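## Task

Join the two 3D-printed pieces so they match the completed cordless drill displayed on the stand.

## Robot and tools

Robot: a humanoid upper body on a stand just past the table's -x edge, with a seven-joint left_arm and right_arm. Each ends in a five-finger hand (left is the mirror of right). Parts that end up off the table fail the task.

Scene frame: table top at z = 0, +z up, +x away from the robot across the table, +y toward the robot's left. left_arm works on the +y side, right_arm on the -y side. The table's near edge is at x = 0.18 m. Each hand point can reach at most about 0.62 m from its shoulder. Reported positions can be off by a few centimetres.

Hand point: a spot fixed to the palm, about 0.05 m in front of it. Its local +z runs along the straight fingers and +y comes out of the palm. On the right hand +x points away from the thumb; on the left hand +x points toward the thumb. Straight fingertips sit about 0.06 to 0.07 m past the point. A wrist bracket on the little-finger side can strike objects.

Row layout: every row has 28 numbers, each in [-1, 1], in this order.
- left_arm dx, dy, dz, rx, ry, rz.
- Left hand: little, ring, middle, index, thumb_bend, thumb_turn, force_limit, speed.
- right_arm dx, dy, dz, rx, ry, rz.
- Right hand: the same eight numbers.

Arm numbers: dx, dy, dz are a translation offset along the scene axes; 1.0 equals 0.6 m. rx, ry, rz are one rotation vector, also in scene axes, about the hand point; 1.0 equals 180 degrees. These are offsets, not poses. They count from that arm's "Hand target" as it stood when the action or move began, and each row of an action counts from that same start. Sending all six as 0 just re-requests the current Hand target. The controller limits each step's commanded rotation to 32 degrees from the measured orientation.

Hand numbers: these are absolute targets, not offsets. For the fingers and thumb_bend, +1 is straight and -1 is curled. For thumb_turn, +1 is beside the palm and -1 is opposite the fingers; use it for gripping. force_limit maps -1 to about 0 N and +1 to 10 N at the fingertip (15 N for the thumb). speed is linear up to full speed at +0.48. For gentle grips, close with speed at -0.94 or lower. Grippable thickness with the thumb opposed is about 0.035 to 0.065 m, or a handle down to 0.025 m. No value means 'unchanged': to keep a hand as is, resend its last executed eight numbers. Before any row has been sent, use hand_measured plus hand_force_limit and hand_speed. A motor only starts when its target changes by at least 0.002. To squeeze harder, raise force_limit and send a more closed target.

Tools:
- execute_actions(actions, cameras): actions is a list of actions. Each action is up to 15 rows, and each row is one 1/30 s step. A short action repeats its last row to fill 15 steps. An empty list returns the state plus all camera images.
- move(target, speed, blend, blocking, cameras): target is one 28-number row or a list of up to 15 rows. All offsets count from the Hand targets at the move's start, not from the previous row. Both arms follow straight paths that end together, within 10 s total. speed is in m/s, from 0.002 to 1.8, default 0.25; turning is capped at twice that in rad/s. blend (m) rounds corners between listed targets; 0 means stop at each. Paths ignore obstacles and the other arm. Faster moves hit harder, and aiming past a contact presses harder. Result adds a "move:" line: done, off_target, moving, held or fault, plus limits (paced = pose clipped, held = steps withheld).
- wait(seconds 0 to 10): lets the scene run while the robot holds its commands.
- stop(): brakes a running move.
- zoom_image(camera, region [x0,y0,x1,y1] pixels, at most 504x504): closer look at the newest image from cam_high, cam_bench, cam_left_wrist or cam_right_wrist (each 672x504).
- show_instructions(): shows the reference pages.
- finished_scene(scene): ends the current scene, given its number; this cannot be undone.

Results give for each arm: end_effector_position (m) and end_effector_quat_wxyz, Hand target, joint positions, velocities, torques, and motor temperatures. For the hands they give hand_measured, hand_stopped_by (moving, target, force, stalled, fault) and hand_load_n (positive when the finger is pushed open). A grip that slips shows as load dropping to about 0. The hand point often stops short of its target; resend the remaining distance as an offset. An arm blocked by contact keeps pushing until commanded back.

Cautions: avoid dropping parts or releasing them while moving. Avoid slamming into the table or fixed objects, hard pushes, and overloading fingers. Never let the arms or hands collide or grip each other. Motors heat while holding loads, stretched out, or pressing. A MOTOR HOT line warns of this; at 120 °C the arm goes limp for 30 to 60 s or more.

Each tool is called by a JSON object that holds its "fn" and its "kwargs".

## Session

{"fn": "execute_actions", "kwargs": {"actions": []}}

{"fn": "show_instructions", "kwargs": {}}

{"fn": "zoom_image", "kwargs": {"camera": "cam_high", "region": [180, 230, 430, 470]}}

{"fn": "zoom_image", "kwargs": {"camera": "cam_bench", "region": [200, 40, 520, 400]}}

Scene clock: 0.00 s.
left_arm: end_effector_position=(+0.1880, +0.0929, +0.5179) hand_measured=(+1.000, +1.000, +1.000, +1.000, +1.000, +1.000) hand_load_n=(+0.0, +0.0, +0.0, +0.0, +0.0, +0.0) hand_stopped_by=(target, target, target, target, target, target) hand_force_limit=0.00 hand_speed=-0.80 end_effector_quat_wxyz=(+0.139, +0.062, -0.158, +0.976) | right_arm: end_effector_position=(+0.1505, -0.1418, +0.5196) hand_measured=(+1.000, +1.000, +1.000, +1.000, +1.000, +1.000) hand_load_n=(+0.0, +0.0, +0.0, +0.0, +0.0, +0.0) hand_stopped_by=(target, target, target, target, target, target) hand_force_limit=0.00 hand_speed=-0.80 end_effector_quat_wxyz=(+0.984, -0.153, +0.087, -0.018)
Joint positions: left_arm=[-0.08 0.5 0.23 -0.53 -0.57 -1 -0.31] | right_arm=[-0.08 -0.5 -0.23 -0.53 0.57 -1 0.31]
Joint velocities: within noise
Joint torques (N m): no reading
Motor temperatures (°C): left_arm=[47 47 34 42 34 35 32] | right_arm=[60 46 44 43 40 30 30]
Hand target: left_arm +0.1880, +0.0929, +0.5179; +0.139, +0.062, -0.158, +0.976 | right_arm +0.1505, -0.1418, +0.5196; +0.984, -0.153, +0.087, -0.018

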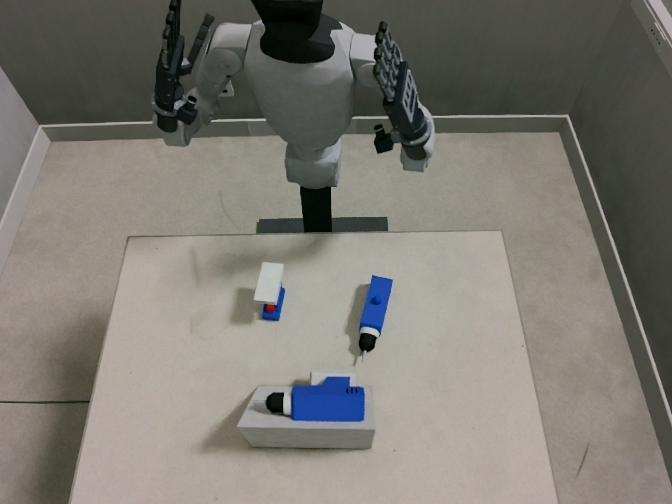

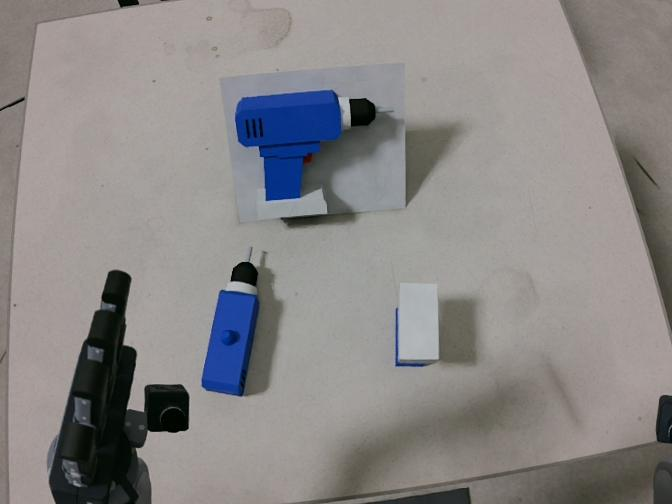

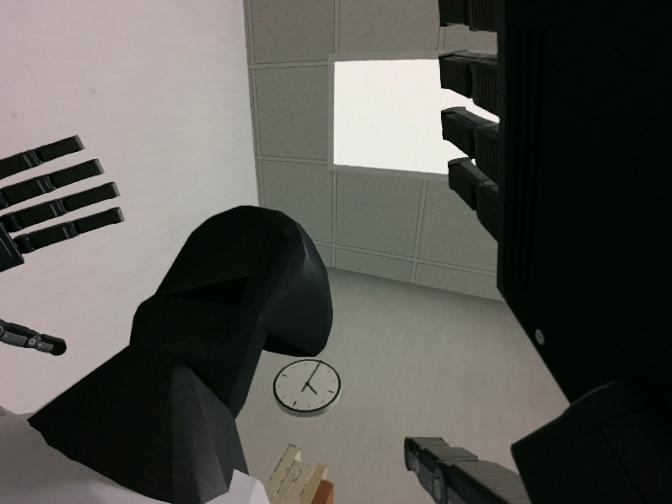

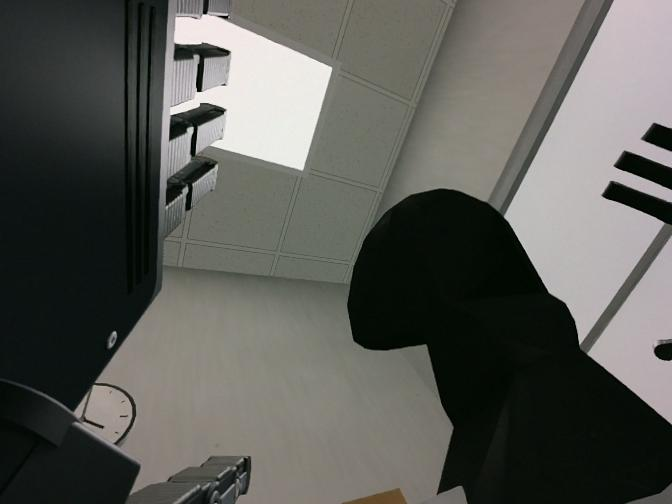

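Reference images for this scene: FIVE-FINGER LEFT HAND page 1, FIVE-FINGER HAND page 1.

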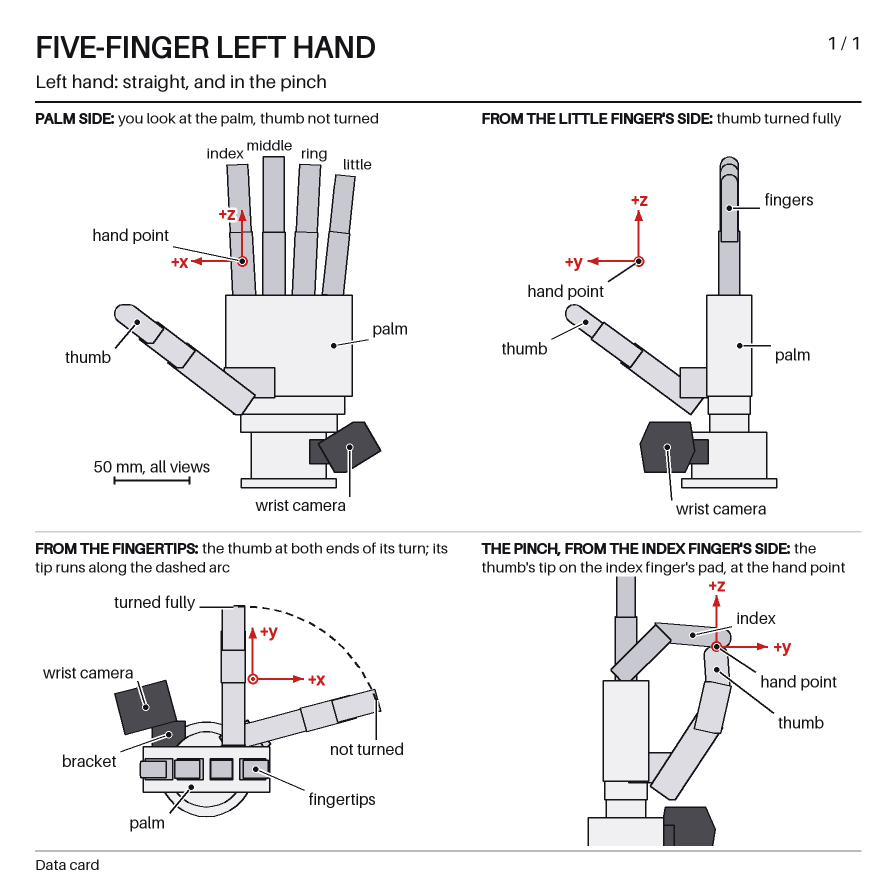

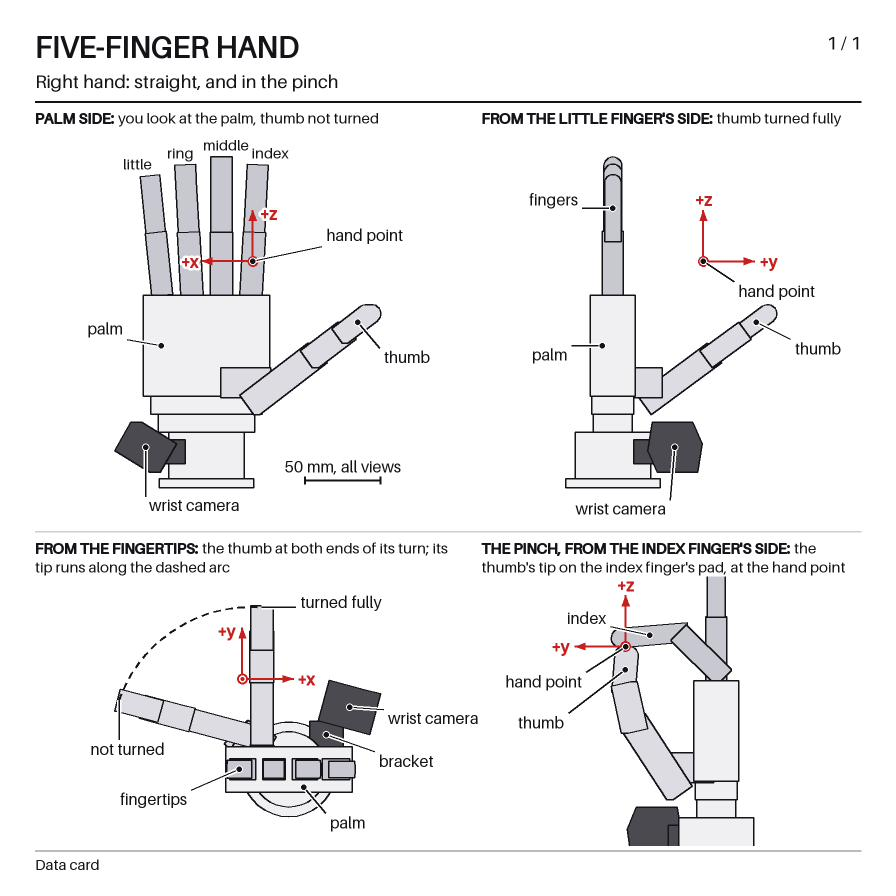

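Scaled by 2.016 from the camera's 672x504 image, which has a finer 960x720 frame.

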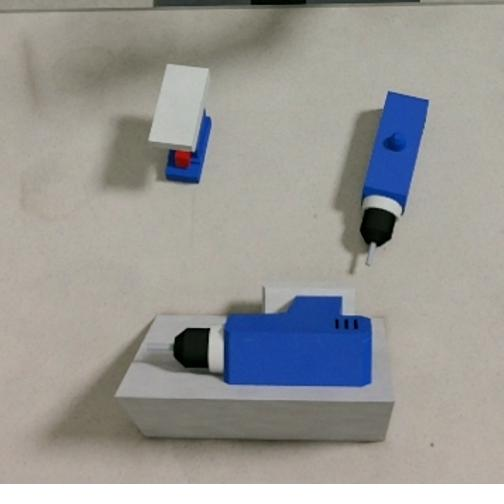

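Scaled by 1.400 from the camera's 672x504 image, which has a finer 960x720 frame.

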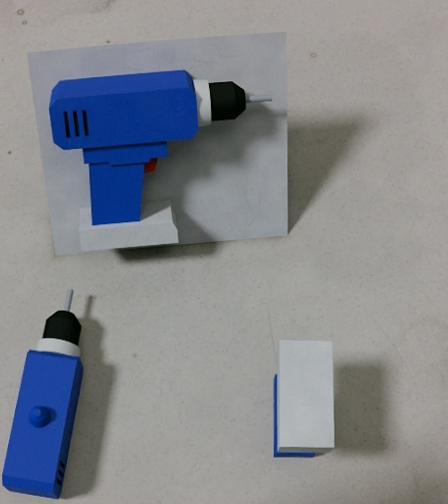

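{"fn": "move", "kwargs": {"target": [[0.1,0.0,-0.2,0,0,0,1,1,1,1,1,1,0,-0.8,0,0,0,0,0,0,1,1,1,1,1,-1,0,-0.7],[0.17,0.2,-0.4,0.571,-0.037,0.071,1,1,1,1,1,1,0,-0.8,0,0,0,0,0,0,1,1,1,1,1,-1,0,-0.7],[0.28,0.3,-0.6,0.571,-0.037,0.071,1,1,1,1,1,1,0,-0.8,0,0,0,0,0,0,1,1,1,1,1,-1,0,-0.7],[0.27,0.3,-0.815,0.571,-0.037,0.071,1,1,1,1,1,1,0,-0.8,0,0,0,0,0,0,1,1,1,1,1,-1,0,-0.7]], "speed": 0.2, "blend": [0.03,0.02,0.02,0], "cameras": ["cam_high","cam_bench"]}}

Scene clock: 34.40 s.
left_arm: end_effector_position=(+0.3485, +0.2779, +0.0307) hand_measured=(+1.000, +1.000, +1.000, +1.000, +1.000, +1.000) hand_load_n=(+0.0, +0.0, +0.0, +0.0, +0.0, +0.0) hand_stopped_by=(target, target, target, target, target, target) hand_force_limit=0.00 hand_speed=-0.80 end_effector_quat_wxyz=(+0.226, -0.121, +0.910, -0.327) | right_arm: end_effector_position=(+0.1505, -0.1418, +0.5196) hand_measured=(+1.000, +1.000, +1.000, +1.000, +1.000, -1.000) hand_load_n=(+0.0, +0.0, +0.0, +0.0, +0.0, +0.0) hand_stopped_by=(target, target, target, target, target, target) hand_force_limit=0.00 hand_speed=-0.70 end_effector_quat_wxyz=(+0.984, -0.153, +0.087, -0.018)
Joint positions: left_arm=[-0.741 0.923 -0.656 1.434 1.941 -0.62 1.097] | right_arm=[-0.08 -0.5 -0.23 -0.53 0.57 -1 0.31]
Joint torques (N m): left_arm=[-4.33 2.6 0.29 0.3 -0.34 0.22 0.44] | right_arm=[-3.06 -2.22 -1.79 -2.01 1.13 -0.1 -0.32]
Motor temperatures (°C): left_arm=[49 51 34 43 34 35 32] | right_arm=[60 48 44 43 40 30 30]
Hand target: left_arm +0.3500, +0.2729, +0.0289; +0.065, -0.112, +0.859, -0.495 | right_arm +0.1505, -0.1418, +0.5196; +0.984, -0.153, +0.087, -0.018
Off the commanded pose: left_arm 0.006 m, 27 deg | right_arm 0.000 m, 0 deg.
joint sent to its limit (left arm) — joint 5 (wrist roll), upper limit. The joint targets are off in orientation, not in position.
move: off_target (left_arm); blend cut to 0 m at target 1; limits=paced
Images, in order (width x height): cam_high 672x504, cam_bench 672x504.

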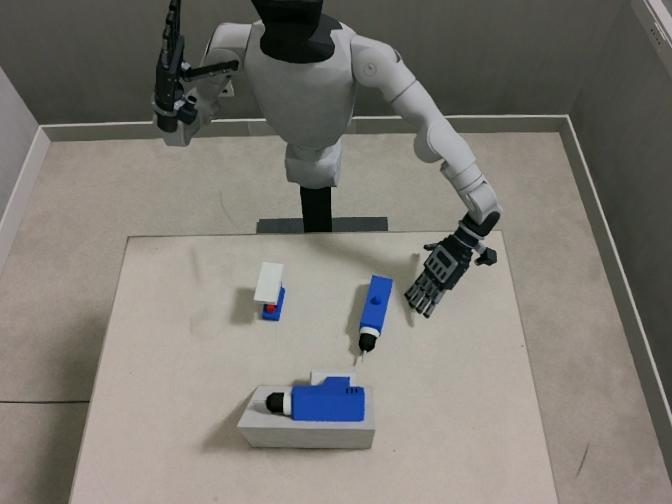

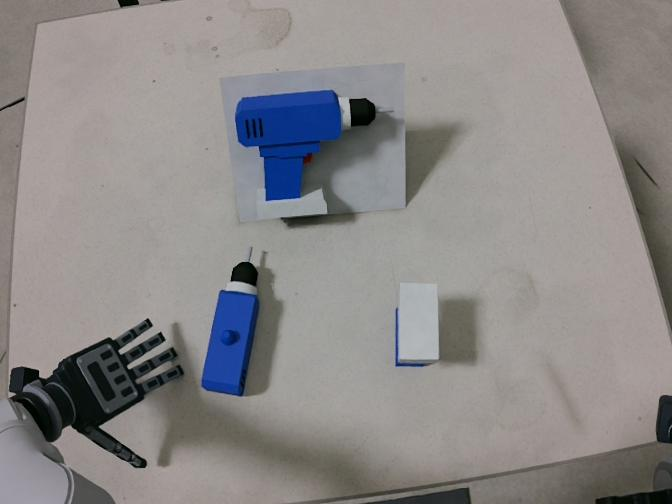

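{"fn": "move", "kwargs": {"target": [[0.06,0.0,0.0,0,0,0,1,1,1,1,1,1,0,-0.8,0,0,0,0,0,0,1,1,1,1,1,-1,0,-0.7],[0.06,-0.12,0,0,0,0,1,1,1,1,1,1,0,-0.8,0,0,0,0,0,0,1,1,1,1,1,-1,0,-0.7]], "speed": 0.07, "cameras": ["cam_high","cam_bench"]}}

Scene clock: 46.83 s.
left_arm: end_effector_position=(+0.3816, +0.2104, +0.0271) hand_measured=(+1.000, +1.000, +1.000, +1.000, +1.000, +1.000) hand_load_n=(+0.0, +0.0, +0.0, -0.5, +0.0, +0.0) hand_stopped_by=(target, target, target, target, target, target) hand_force_limit=0.00 hand_speed=-0.80 end_effector_quat_wxyz=(+0.217, -0.127, +0.897, -0.364) | right_arm: end_effector_position=(+0.1505, -0.1418, +0.5196) hand_measured=(+1.000, +1.000, +1.000, +1.000, +1.000, -1.000) hand_load_n=(+0.0, +0.0, +0.0, +0.0, +0.0, +0.5) hand_stopped_by=(target, target, target, target, target, target) hand_force_limit=0.00 hand_speed=-0.70 end_effector_quat_wxyz=(+0.984, -0.153, +0.087, -0.018)
Joint positions: left_arm=[-0.872 0.784 -0.607 1.45 1.941 -0.688 0.969] | right_arm=[-0.08 -0.5 -0.23 -0.53 0.57 -1 0.31]
Joint torques (N m): left_arm=[-5.49 2.07 0.77 -0.81 -0.47 0.01 0.55] | right_arm=[-3.16 -2.19 -1.78 -2.07 1.31 -0.12 -0.34]
Motor temperatures (°C): left_arm=[52 51 34 43 34 35 32] | right_arm=[60 49 44 44 40 30 30]
Hand target: left_arm +0.3860, +0.2009, +0.0289; +0.065, -0.112, +0.859, -0.495 | right_arm +0.1505, -0.1418, +0.5196; +0.984, -0.153, +0.087, -0.018
Off the commanded pose: left_arm 0.011 m, 23 deg | right_arm 0.000 m, 0 deg.
move: off_target (left_arm); limits=paced
Images, in order (width x height): cam_high 672x504, cam_bench 672x504.

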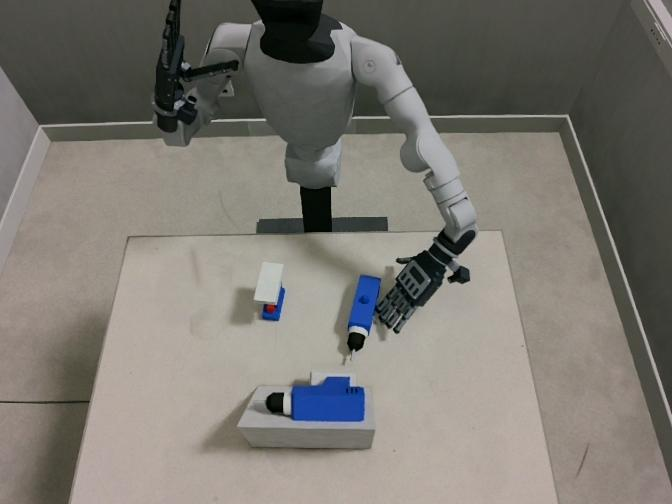

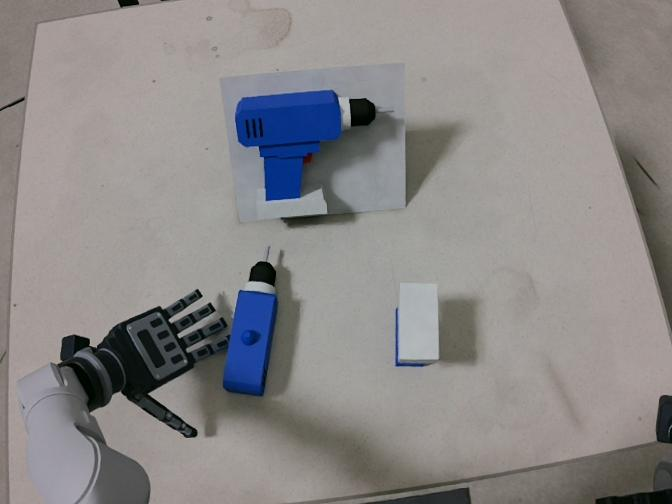

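{"fn": "move", "kwargs": {"target": [0.0,-0.08,0.0,0,0,0,1,1,1,1,1,1,0,-0.8,0,0,0,0,0,0,1,1,1,1,1,-1,0,-0.7], "speed": 0.06, "cameras": ["cam_high","cam_bench"]}}

Scene clock: 53.97 s.
left_arm: end_effector_position=(+0.3813, +0.1602, +0.0263) hand_measured=(+1.000, +1.000, +1.000, +1.000, +1.000, +1.000) hand_load_n=(+0.0, +0.0, +0.0, +0.0, +0.0, +0.0) hand_stopped_by=(target, target, target, target, target, target) hand_force_limit=0.00 hand_speed=-0.80 end_effector_quat_wxyz=(+0.182, -0.119, +0.888, -0.405) | right_arm: end_effector_position=(+0.1505, -0.1418, +0.5196) hand_measured=(+1.000, +1.000, +1.000, +1.000, +1.000, -1.000) hand_load_n=(+0.0, +0.0, +0.0, +0.0, +0.0, +0.0) hand_stopped_by=(target, target, target, target, target, target) hand_force_limit=0.00 hand_speed=-0.70 end_effector_quat_wxyz=(+0.984, -0.153, +0.087, -0.018)
Joint positions: left_arm=[-0.924 0.699 -0.607 1.449 1.941 -0.752 0.952] | right_arm=[-0.08 -0.5 -0.23 -0.53 0.57 -1 0.31]
Joint torques (N m): left_arm=[-5.89 1.78 1.25 -0.22 -0.75 -0.04 0.43] | right_arm=[-3.25 -2.23 -1.78 -1.99 1.25 -0.15 -0.34]
Motor temperatures (°C): left_arm=[54 51 34 42 34 35 32] | right_arm=[60 49 44 44 40 30 30]
Hand target: left_arm +0.3860, +0.1529, +0.0289; +0.065, -0.112, +0.859, -0.495 | right_arm +0.1505, -0.1418, +0.5196; +0.984, -0.153, +0.087, -0.018
Off the commanded pose: left_arm 0.009 m, 17 deg | right_arm 0.000 m, 0 deg.
move: off_target (left_arm)
Images, in order (width x height): cam_high 672x504, cam_bench 672x504.

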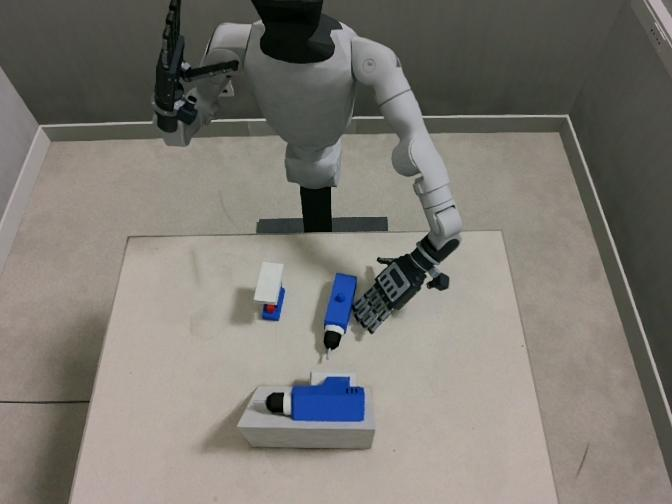

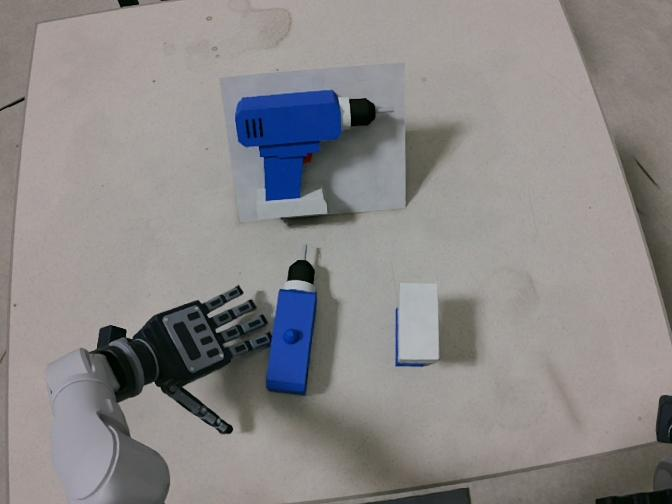

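{"fn": "move", "kwargs": {"target": [[0,-0.088,0.0,0,0,0,1,1,1,1,1,1,0,-0.8,0,0,0.0,0,0,0,1,1,1,1,1,-1,0,-0.7],[0,0.1,0.02,0,0,0,1,1,1,1,1,1,0,-0.8,0,0,0.0,0,0,0,1,1,1,1,1,-1,0,-0.7],[-0.1,0.2,0.35,0,0,0,1,1,1,1,1,1,0,-0.8,0.1,0,-0.2,0,0,0,1,1,1,1,1,-1,0,-0.7],[-0.154,0.125,0.45,0,0,0,1,1,1,1,1,1,0,-0.8,0.1,0,-0.2,0,0,0,1,1,1,1,1,-1,0,-0.7]], "speed": [0.06,0.1,0.2,0.2], "blend": [0,0.02,0.02,0], "cameras": ["cam_high"]}}

{"fn": "move", "kwargs": {"target": [0,0,0,0,0,0,1,1,1,1,1,1,0,-0.8,0.13,-0.08,-0.17,-0.567,-0.02,0.03,1,1,1,1,1,-1,0,-0.7], "cameras": ["all"]}}

{"fn": "zoom_image", "kwargs": {"camera": "cam_high", "region": [230, 240, 350, 360]}}

{"fn": "zoom_image", "kwargs": {"camera": "cam_right_wrist", "region": [350, 0, 672, 300]}}

Scene clock: 73.37 s.
left_arm: end_effector_position=(+0.2942, +0.2285, +0.2982) hand_measured=(+1.000, +1.000, +1.000, +1.000, +1.000, +1.000) hand_load_n=(+0.0, +0.0, +0.0, +0.0, +0.0, -0.5) hand_stopped_by=(target, target, target, target, target, target) hand_force_limit=0.00 hand_speed=-0.80 end_effector_quat_wxyz=(+0.063, -0.124, +0.876, -0.461) | right_arm: end_effector_position=(+0.2090, -0.1418, +0.3983) hand_measured=(+1.000, +1.000, +1.000, +1.000, +1.000, -1.000) hand_load_n=(+0.0, +0.0, +0.0, +0.0, +0.0, +0.0) hand_stopped_by=(target, target, target, target, target, target) hand_force_limit=0.00 hand_speed=-0.70 end_effector_quat_wxyz=(+0.983, -0.157, +0.090, -0.019)
Joint positions: left_arm=[-2.463 1.604 -2.638 0.661 1.619 -1.445 1.634] | right_arm=[-0.367 -0.283 0.087 0.277 1.377 -1.585 1.402]
Joint torques (N m): left_arm=[-4.23 -1.59 1.05 0.73 -0.77 0.01 0.48] | right_arm=[-6.75 -1.1 -1.19 -1.63 1.13 -0.04 -0.25]
Motor temperatures (°C): left_arm=[58 51 34 42 34 35 32] | right_arm=[60 49 44 44 40 30 30]
Hand target: left_arm +0.2936, +0.2279, +0.2989; +0.065, -0.112, +0.859, -0.495 | right_arm +0.2105, -0.1418, +0.3996; +0.984, -0.153, +0.087, -0.018
Off the commanded pose: left_arm 0.001 m, 5 deg | right_arm 0.002 m, 1 deg.
joint sent to its limit (left arm) — joint 2 (shoulder roll), upper limit; joint 3 (shoulder yaw), lower limit; joint 7 (wrist yaw), upper limit. The joint targets are off in orientation, not in position.
move: off_target (left_arm)
Images, in order (width x height): cam_high 672x504.

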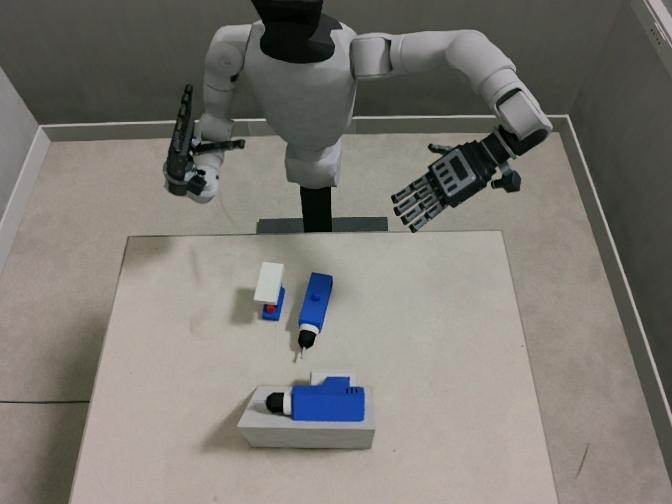

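Scene clock: 77.57 s.
left_arm: end_effector_position=(+0.2942, +0.2285, +0.2982) hand_measured=(+1.000, +1.000, +1.000, +1.000, +1.000, +1.000) hand_load_n=(+0.0, +0.0, +0.0, +0.0, +0.0, -0.5) hand_stopped_by=(target, target, target, target, target, target) hand_force_limit=0.00 hand_speed=-0.80 end_effector_quat_wxyz=(+0.063, -0.124, +0.876, -0.461) | right_arm: end_effector_position=(+0.2857, -0.1897, +0.2957) hand_measured=(+1.000, +1.000, +1.000, +1.000, +1.000, -1.000) hand_load_n=(+0.0, +0.0, +0.0, +0.0, +0.0, +0.0) hand_stopped_by=(target, target, target, target, target, target) hand_force_limit=0.00 hand_speed=-0.70 end_effector_quat_wxyz=(-0.463, +0.879, -0.067, +0.094)
Joint positions: left_arm=[-2.463 1.604 -2.638 0.661 1.619 -1.445 1.634] | right_arm=[-1.219 -1.143 0.694 0.667 0.765 -1.585 1.616]
Joint torques (N m): left_arm=[-4.22 -1.59 1.06 0.73 -0.77 0.01 0.48] | right_arm=[-10.21 -2.7 -2.61 -0.02 1.38 0 -0.51]
Motor temperatures (°C): left_arm=[57 51 34 42 34 35 32] | right_arm=[62 49 44 43 40 30 30]
Hand target: left_arm +0.2936, +0.2279, +0.2989; +0.065, -0.112, +0.859, -0.495 | right_arm +0.2885, -0.1898, +0.2976; -0.501, +0.864, -0.008, +0.043
Off the commanded pose: left_arm 0.001 m, 5 deg | right_arm 0.003 m, 10 deg.
joint sent to its limit (left arm) — joint 2 (shoulder roll), upper limit; joint 3 (shoulder yaw), lower limit; joint 7 (wrist yaw), upper limit. The joint targets are off in orientation, not in position.
joint sent to its limit (right arm) — joint 6 (wrist pitch), lower limit; joint 7 (wrist yaw), upper limit. The joint targets are off in orientation, not in position.
move: off_target (left_arm, right_arm)

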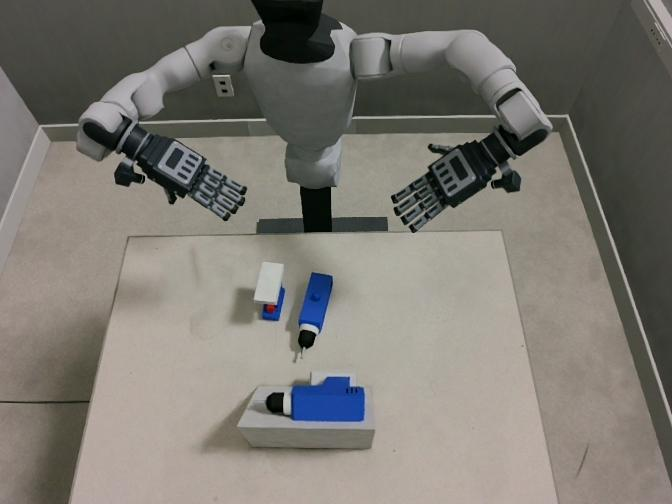

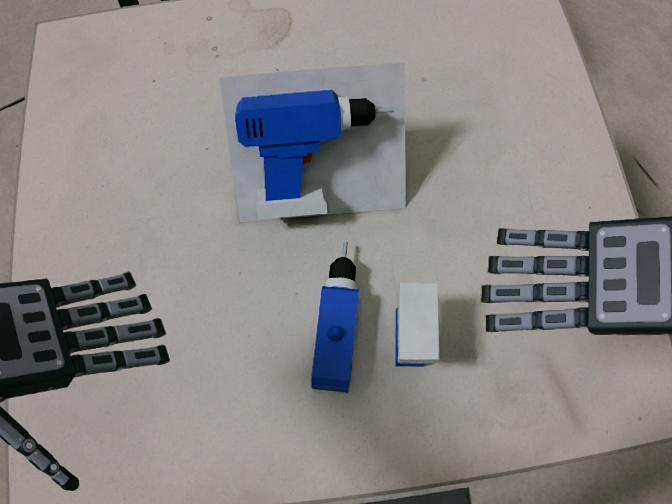

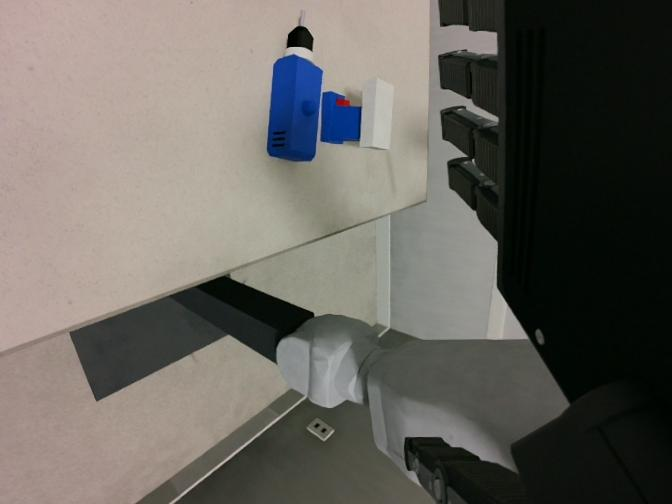

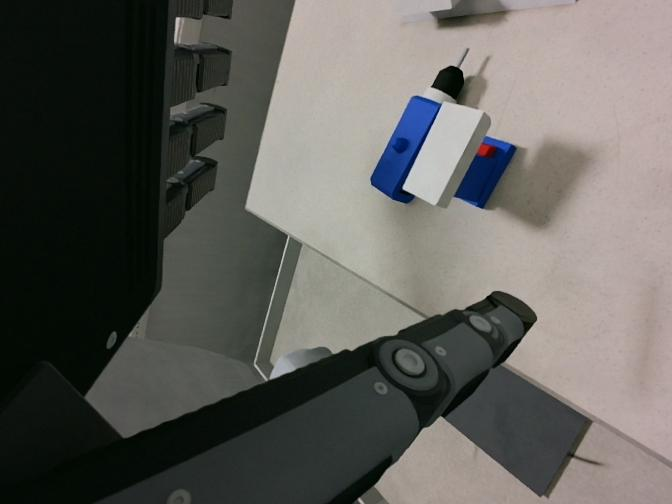

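Scaled by 4.200 from the camera's 672x504 image, which has a finer 960x720 frame.

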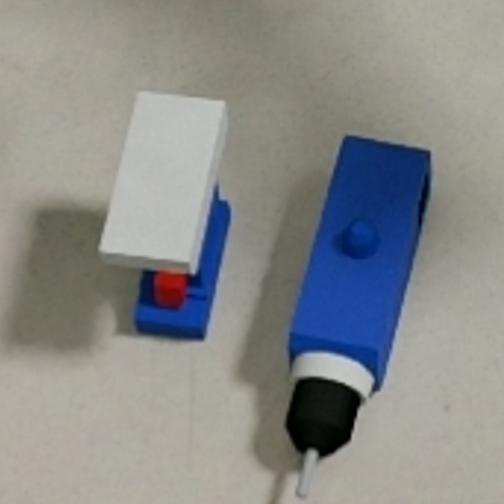

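Scaled by 1.565 from the camera's 672x504 image, which has a finer 960x720 frame.

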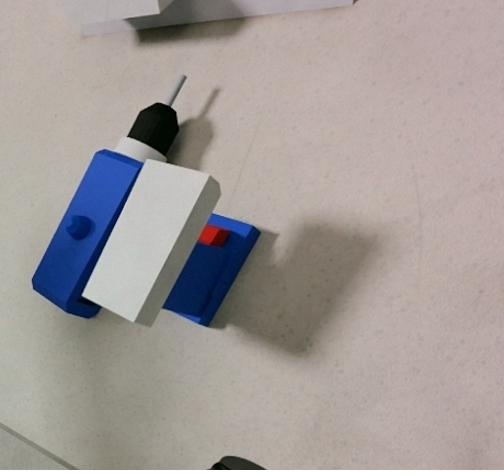

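{"fn": "move", "kwargs": {"target": [0,0,0,0,0,0,1,1,1,1,1,1,0,-0.8,0.107,0.21,-0.18,0,0.021,-0.026,1,1,1,1,1,-1,0,-0.7], "speed": 0.18, "cameras": ["all"]}}

{"fn": "zoom_image", "kwargs": {"camera": "cam_left_wrist", "region": [250, 0, 450, 180]}}

Scene clock: 122.03 s.
left_arm: end_effector_position=(+0.2942, +0.2285, +0.2982) hand_measured=(+1.000, +1.000, +1.000, +1.000, +1.000, +1.000) hand_load_n=(+0.0, +0.0, +0.0, +0.0, +0.0, +0.0) hand_stopped_by=(target, target, target, target, target, target) hand_force_limit=0.00 hand_speed=-0.80 end_effector_quat_wxyz=(+0.063, -0.124, +0.876, -0.461) | right_arm: end_effector_position=(+0.3478, -0.0615, +0.1855) hand_measured=(+1.000, +1.000, +1.000, +1.000, +1.000, -1.000) hand_load_n=(+0.0, +0.0, +0.0, +0.0, +0.0, +0.0) hand_stopped_by=(target, target, target, target, target, target) hand_force_limit=0.00 hand_speed=-0.70 end_effector_quat_wxyz=(-0.499, +0.863, -0.067, +0.040)
Joint positions: left_arm=[-2.463 1.604 -2.638 0.661 1.619 -1.445 1.634] | right_arm=[-1.417 -0.43 0.258 1.183 -1.893 -1.546 -0.374]
Joint torques (N m): left_arm=[-4.23 -1.59 1.06 0.72 -0.77 0.01 0.48] | right_arm=[-13.21 -2.19 -1.59 -1.15 1.47 0.15 -0.7]
Motor temperatures (°C): left_arm=[56 50 34 42 34 35 32] | right_arm=[75 50 45 43 40 30 30]
Hand target: left_arm +0.2936, +0.2279, +0.2989; +0.065, -0.112, +0.859, -0.495 | right_arm +0.3527, -0.0638, +0.1896; -0.499, +0.864, -0.059, +0.034
Off the commanded pose: left_arm 0.001 m, 5 deg | right_arm 0.007 m, 1 deg.
joint sent to its limit (left arm) — joint 2 (shoulder roll), upper limit; joint 3 (shoulder yaw), lower limit; joint 7 (wrist yaw), upper limit. The joint targets are off in orientation, not in position.
move: off_target (left_arm, right_arm)

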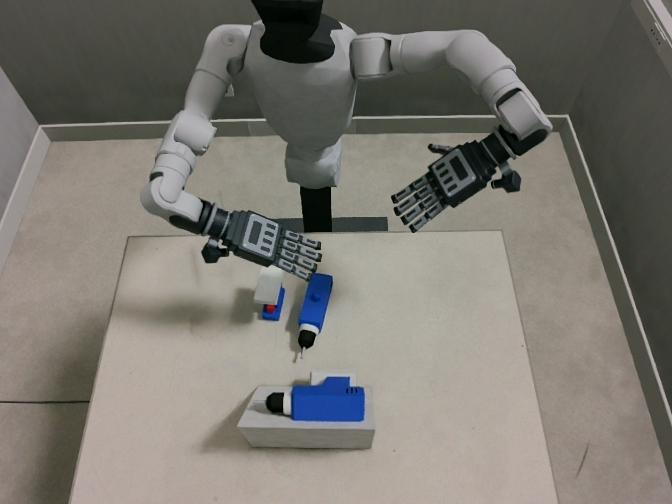

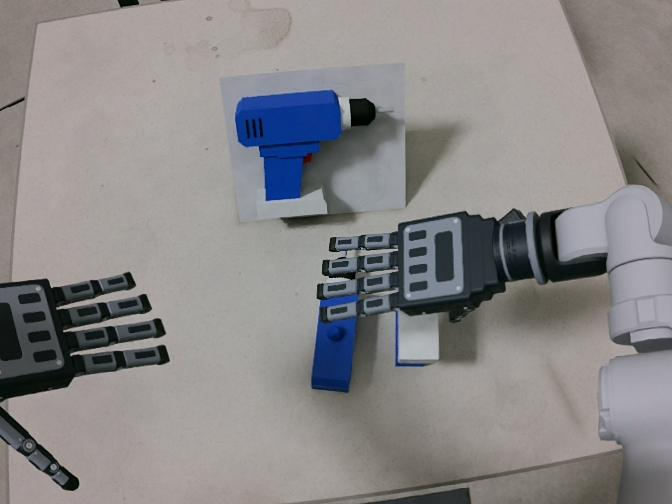

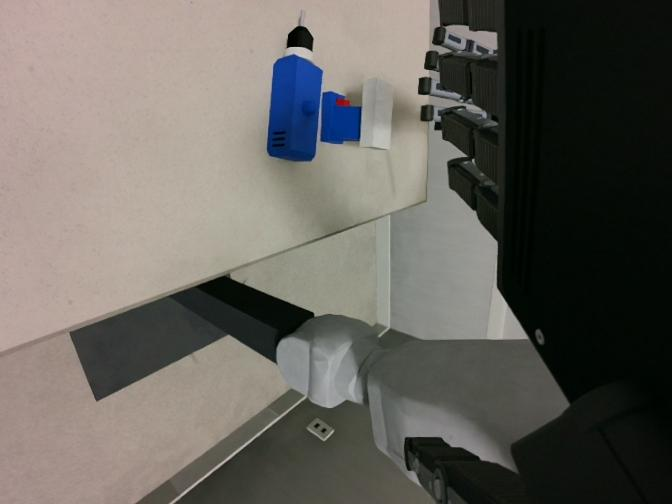

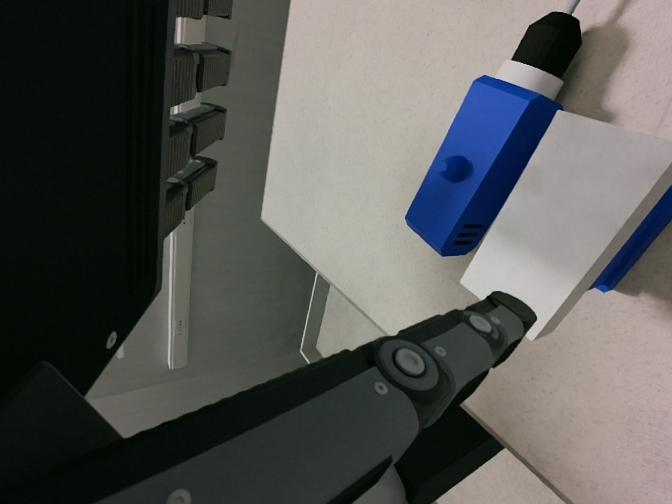

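Scaled by 2.520 from the camera's 672x504 image, which has a finer 960x720 frame.

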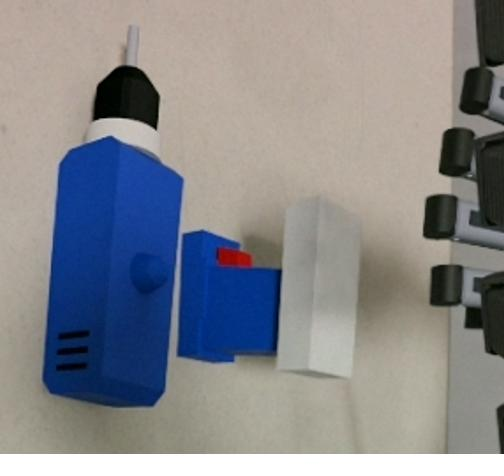

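{"fn": "move", "kwargs": {"target": [[0,0,0,0,0,0,1,1,1,1,1,1,0,-0.8,-0.03,-0.004,0,0,0,0,1,1,1,1,1,-1,0,-0.7],[0,0,0,0,0,0,1,1,1,1,1,1,0,-0.8,-0.03,-0.004,-0.13,0,0,0,1,1,1,1,1,-1,0,-0.7]], "speed": 0.1, "blend": [0.01,0], "cameras": ["all"]}}

{"fn": "zoom_image", "kwargs": {"camera": "cam_left_wrist", "region": [250, 0, 450, 180]}}

{"fn": "zoom_image", "kwargs": {"camera": "cam_bench", "region": [300, 240, 480, 400]}}

Scene clock: 146.87 s.
left_arm: end_effector_position=(+0.2942, +0.2285, +0.2982) hand_measured=(+1.000, +1.000, +1.000, +1.000, +1.000, +1.000) hand_load_n=(+0.0, +0.0, +0.0, +0.0, -0.5, +0.0) hand_stopped_by=(target, target, target, target, target, target) hand_force_limit=0.00 hand_speed=-0.80 end_effector_quat_wxyz=(+0.063, -0.124, +0.876, -0.461) | right_arm: end_effector_position=(+0.3296, -0.0668, +0.1078) hand_measured=(+1.000, +1.000, +1.000, +1.000, +1.000, -1.000) hand_load_n=(+0.0, +0.0, +0.0, -0.5, +0.0, +0.0) hand_stopped_by=(target, target, target, target, target, target) hand_force_limit=0.00 hand_speed=-0.70 end_effector_quat_wxyz=(-0.498, +0.863, -0.068, +0.039)
Joint positions: left_arm=[-2.463 1.604 -2.638 0.661 1.619 -1.445 1.634] | right_arm=[-1.328 -0.349 0.784 1.368 -1.966 -1.212 -0.931]
Joint torques (N m): left_arm=[-4.23 -1.59 1.06 0.73 -0.77 0.01 0.48] | right_arm=[-12.91 -1.17 -1.4 -0.6 1.34 0.15 -0.68]
Motor temperatures (°C): left_arm=[57 50 34 42 34 35 32] | right_arm=[88 49 44 43 40 30 31]
Hand target: left_arm +0.2936, +0.2279, +0.2989; +0.065, -0.112, +0.859, -0.495 | right_arm +0.3347, -0.0662, +0.1116; -0.499, +0.864, -0.059, +0.034
Off the commanded pose: left_arm 0.001 m, 5 deg | right_arm 0.006 m, 1 deg.
MOTOR HOT: joint 1 (shoulder pitch) of the right arm reports 88 °C; the controller stops that arm at 120 °C. To cool a motor, set the load down, stop pushing, or move to a pose that needs little force.
joint sent to its limit (left arm) — joint 2 (shoulder roll), upper limit; joint 3 (shoulder yaw), lower limit; joint 7 (wrist yaw), upper limit. The joint targets are off in orientation, not in position.
joint sent to its limit (right arm) — joint 5 (wrist roll), lower limit. The joint targets still meet the commanded pose.
move: off_target (left_arm, right_arm); blend cut to 0.009 m at target 1

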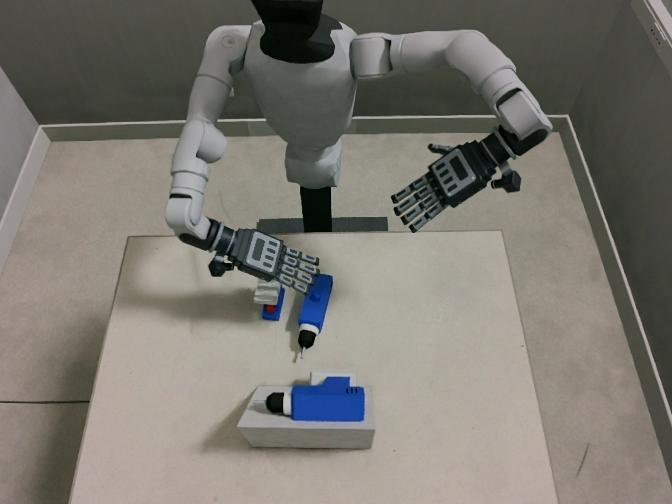

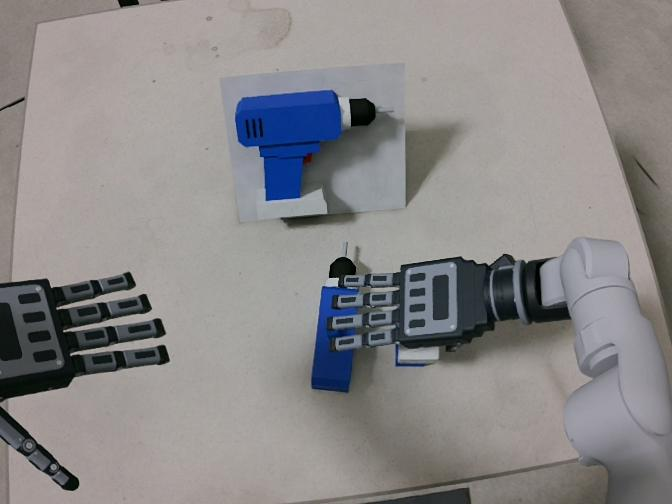

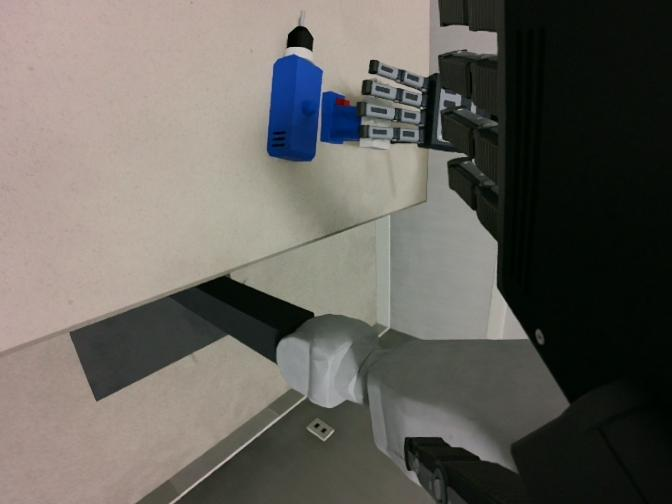

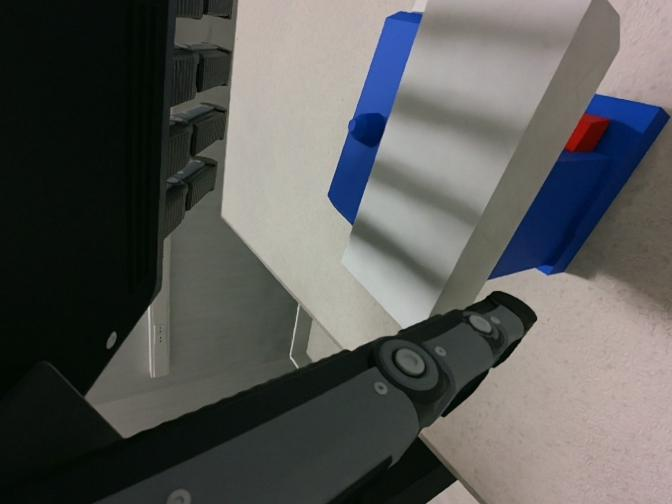

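Scaled by 2.520 from the camera's 672x504 image, which has a finer 960x720 frame.

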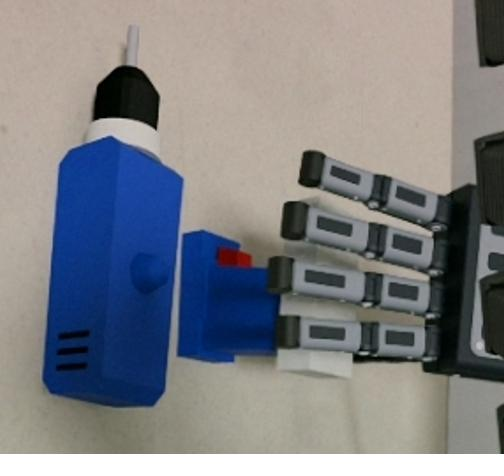

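Scaled by 2.800 from the camera's 672x504 image, which has a finer 960x720 frame.

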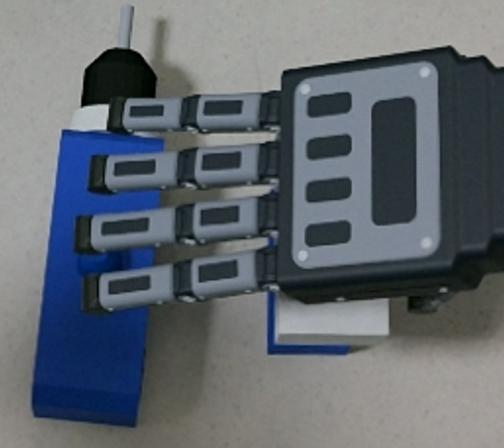

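{"fn": "move", "kwargs": {"target": [[0,0,0,0,0,0,1,1,1,1,1,1,0,-0.8,0,0,-0.054,0,0,0,1,1,1,1,1,-1,0,-0.7],[0,0,0,0,0,0,1,1,1,1,1,1,0,-0.8,0,0,-0.054,0,0,0,1,0.4,0.4,0.4,0.85,-1,-0.5,-0.7]], "speed": 0.07, "cameras": ["cam_high","cam_left_wrist","cam_right_wrist"]}}

{"fn": "zoom_image", "kwargs": {"camera": "cam_left_wrist", "region": [300, 30, 450, 180]}}

Scene clock: 155.50 s.
left_arm: end_effector_position=(+0.2942, +0.2285, +0.2982) hand_measured=(+1.000, +1.000, +1.000, +1.000, +1.000, +1.000) hand_load_n=(+0.0, +0.0, +0.0, -0.5, +0.0, -0.5) hand_stopped_by=(target, target, target, target, target, target) hand_force_limit=0.00 hand_speed=-0.80 end_effector_quat_wxyz=(+0.063, -0.124, +0.876, -0.461) | right_arm: end_effector_position=(+0.3401, -0.0650, +0.0852) hand_measured=(+1.000, +0.400, +0.400, +0.400, +0.850, -1.000) hand_load_n=(+0.0, +0.0, +0.0, +0.0, +0.0, +0.0) hand_stopped_by=(target, target, target, target, target, target) hand_force_limit=-0.50 hand_speed=-0.70 end_effector_quat_wxyz=(-0.488, +0.868, -0.058, +0.077)
Joint positions: left_arm=[-2.463 1.604 -2.638 0.661 1.619 -1.445 1.634] | right_arm=[-1.304 -0.285 0.827 1.457 -1.966 -1.048 -0.958]
Joint torques (N m): left_arm=[-4.22 -1.6 1.06 0.74 -0.77 0.01 0.48] | right_arm=[-8.98 -0.93 -1.1 -0.39 1.33 0.25 -0.69]
Motor temperatures (°C): left_arm=[57 50 34 42 34 35 32] | right_arm=[82 48 44 43 40 30 31]
Hand target: left_arm +0.2936, +0.2279, +0.2989; +0.065, -0.112, +0.859, -0.495 | right_arm +0.3347, -0.0662, +0.0792; -0.499, +0.864, -0.059, +0.034
Off the commanded pose: left_arm 0.001 m, 5 deg | right_arm 0.008 m, 5 deg.
MOTOR HOT: cleared for the motors of the right arm.
joint sent to its limit (left arm) — joint 2 (shoulder roll), upper limit; joint 3 (shoulder yaw), lower limit; joint 7 (wrist yaw), upper limit. The joint targets are off in orientation, not in position.
move: off_target (left_arm, right_arm); target 2's new numbers were sent with right_arm's hand 0.008 m and 5 deg from that target
Images, in order (width x height): cam_high 672x504, cam_left_wrist 672x504, cam_right_wrist 672x504.

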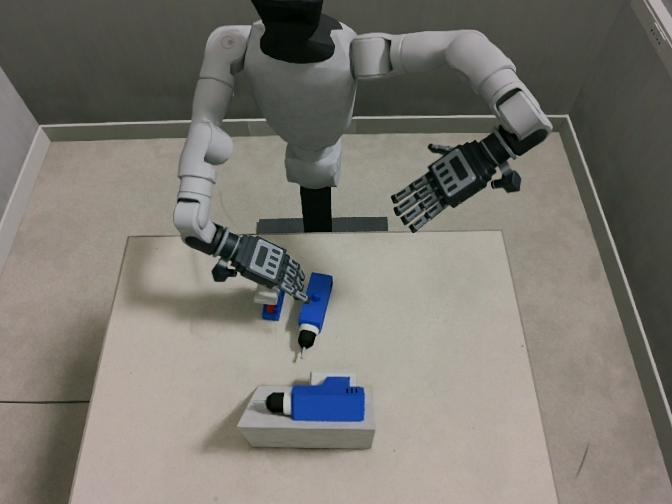

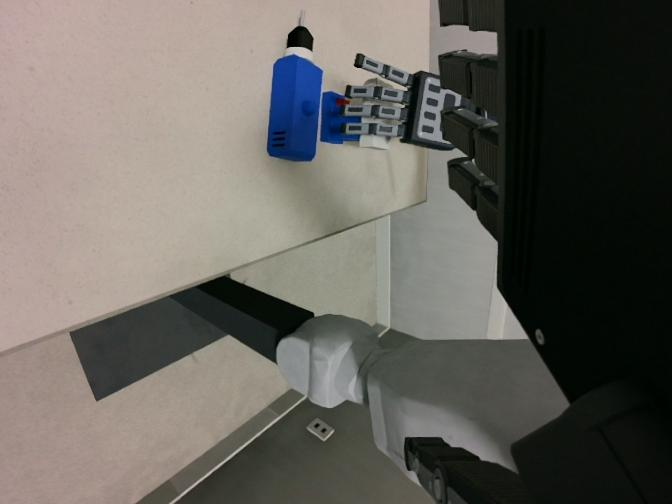

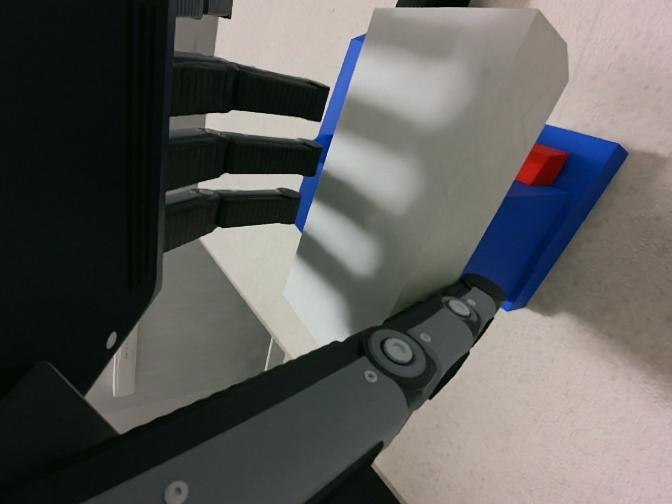

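Scaled by 3.360 from the camera's 672x504 image, which has a finer 960x720 frame.

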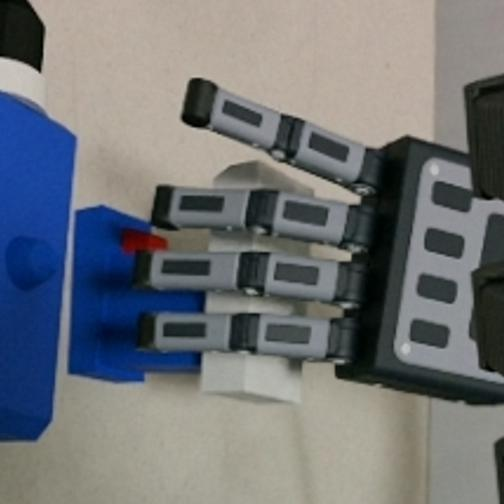

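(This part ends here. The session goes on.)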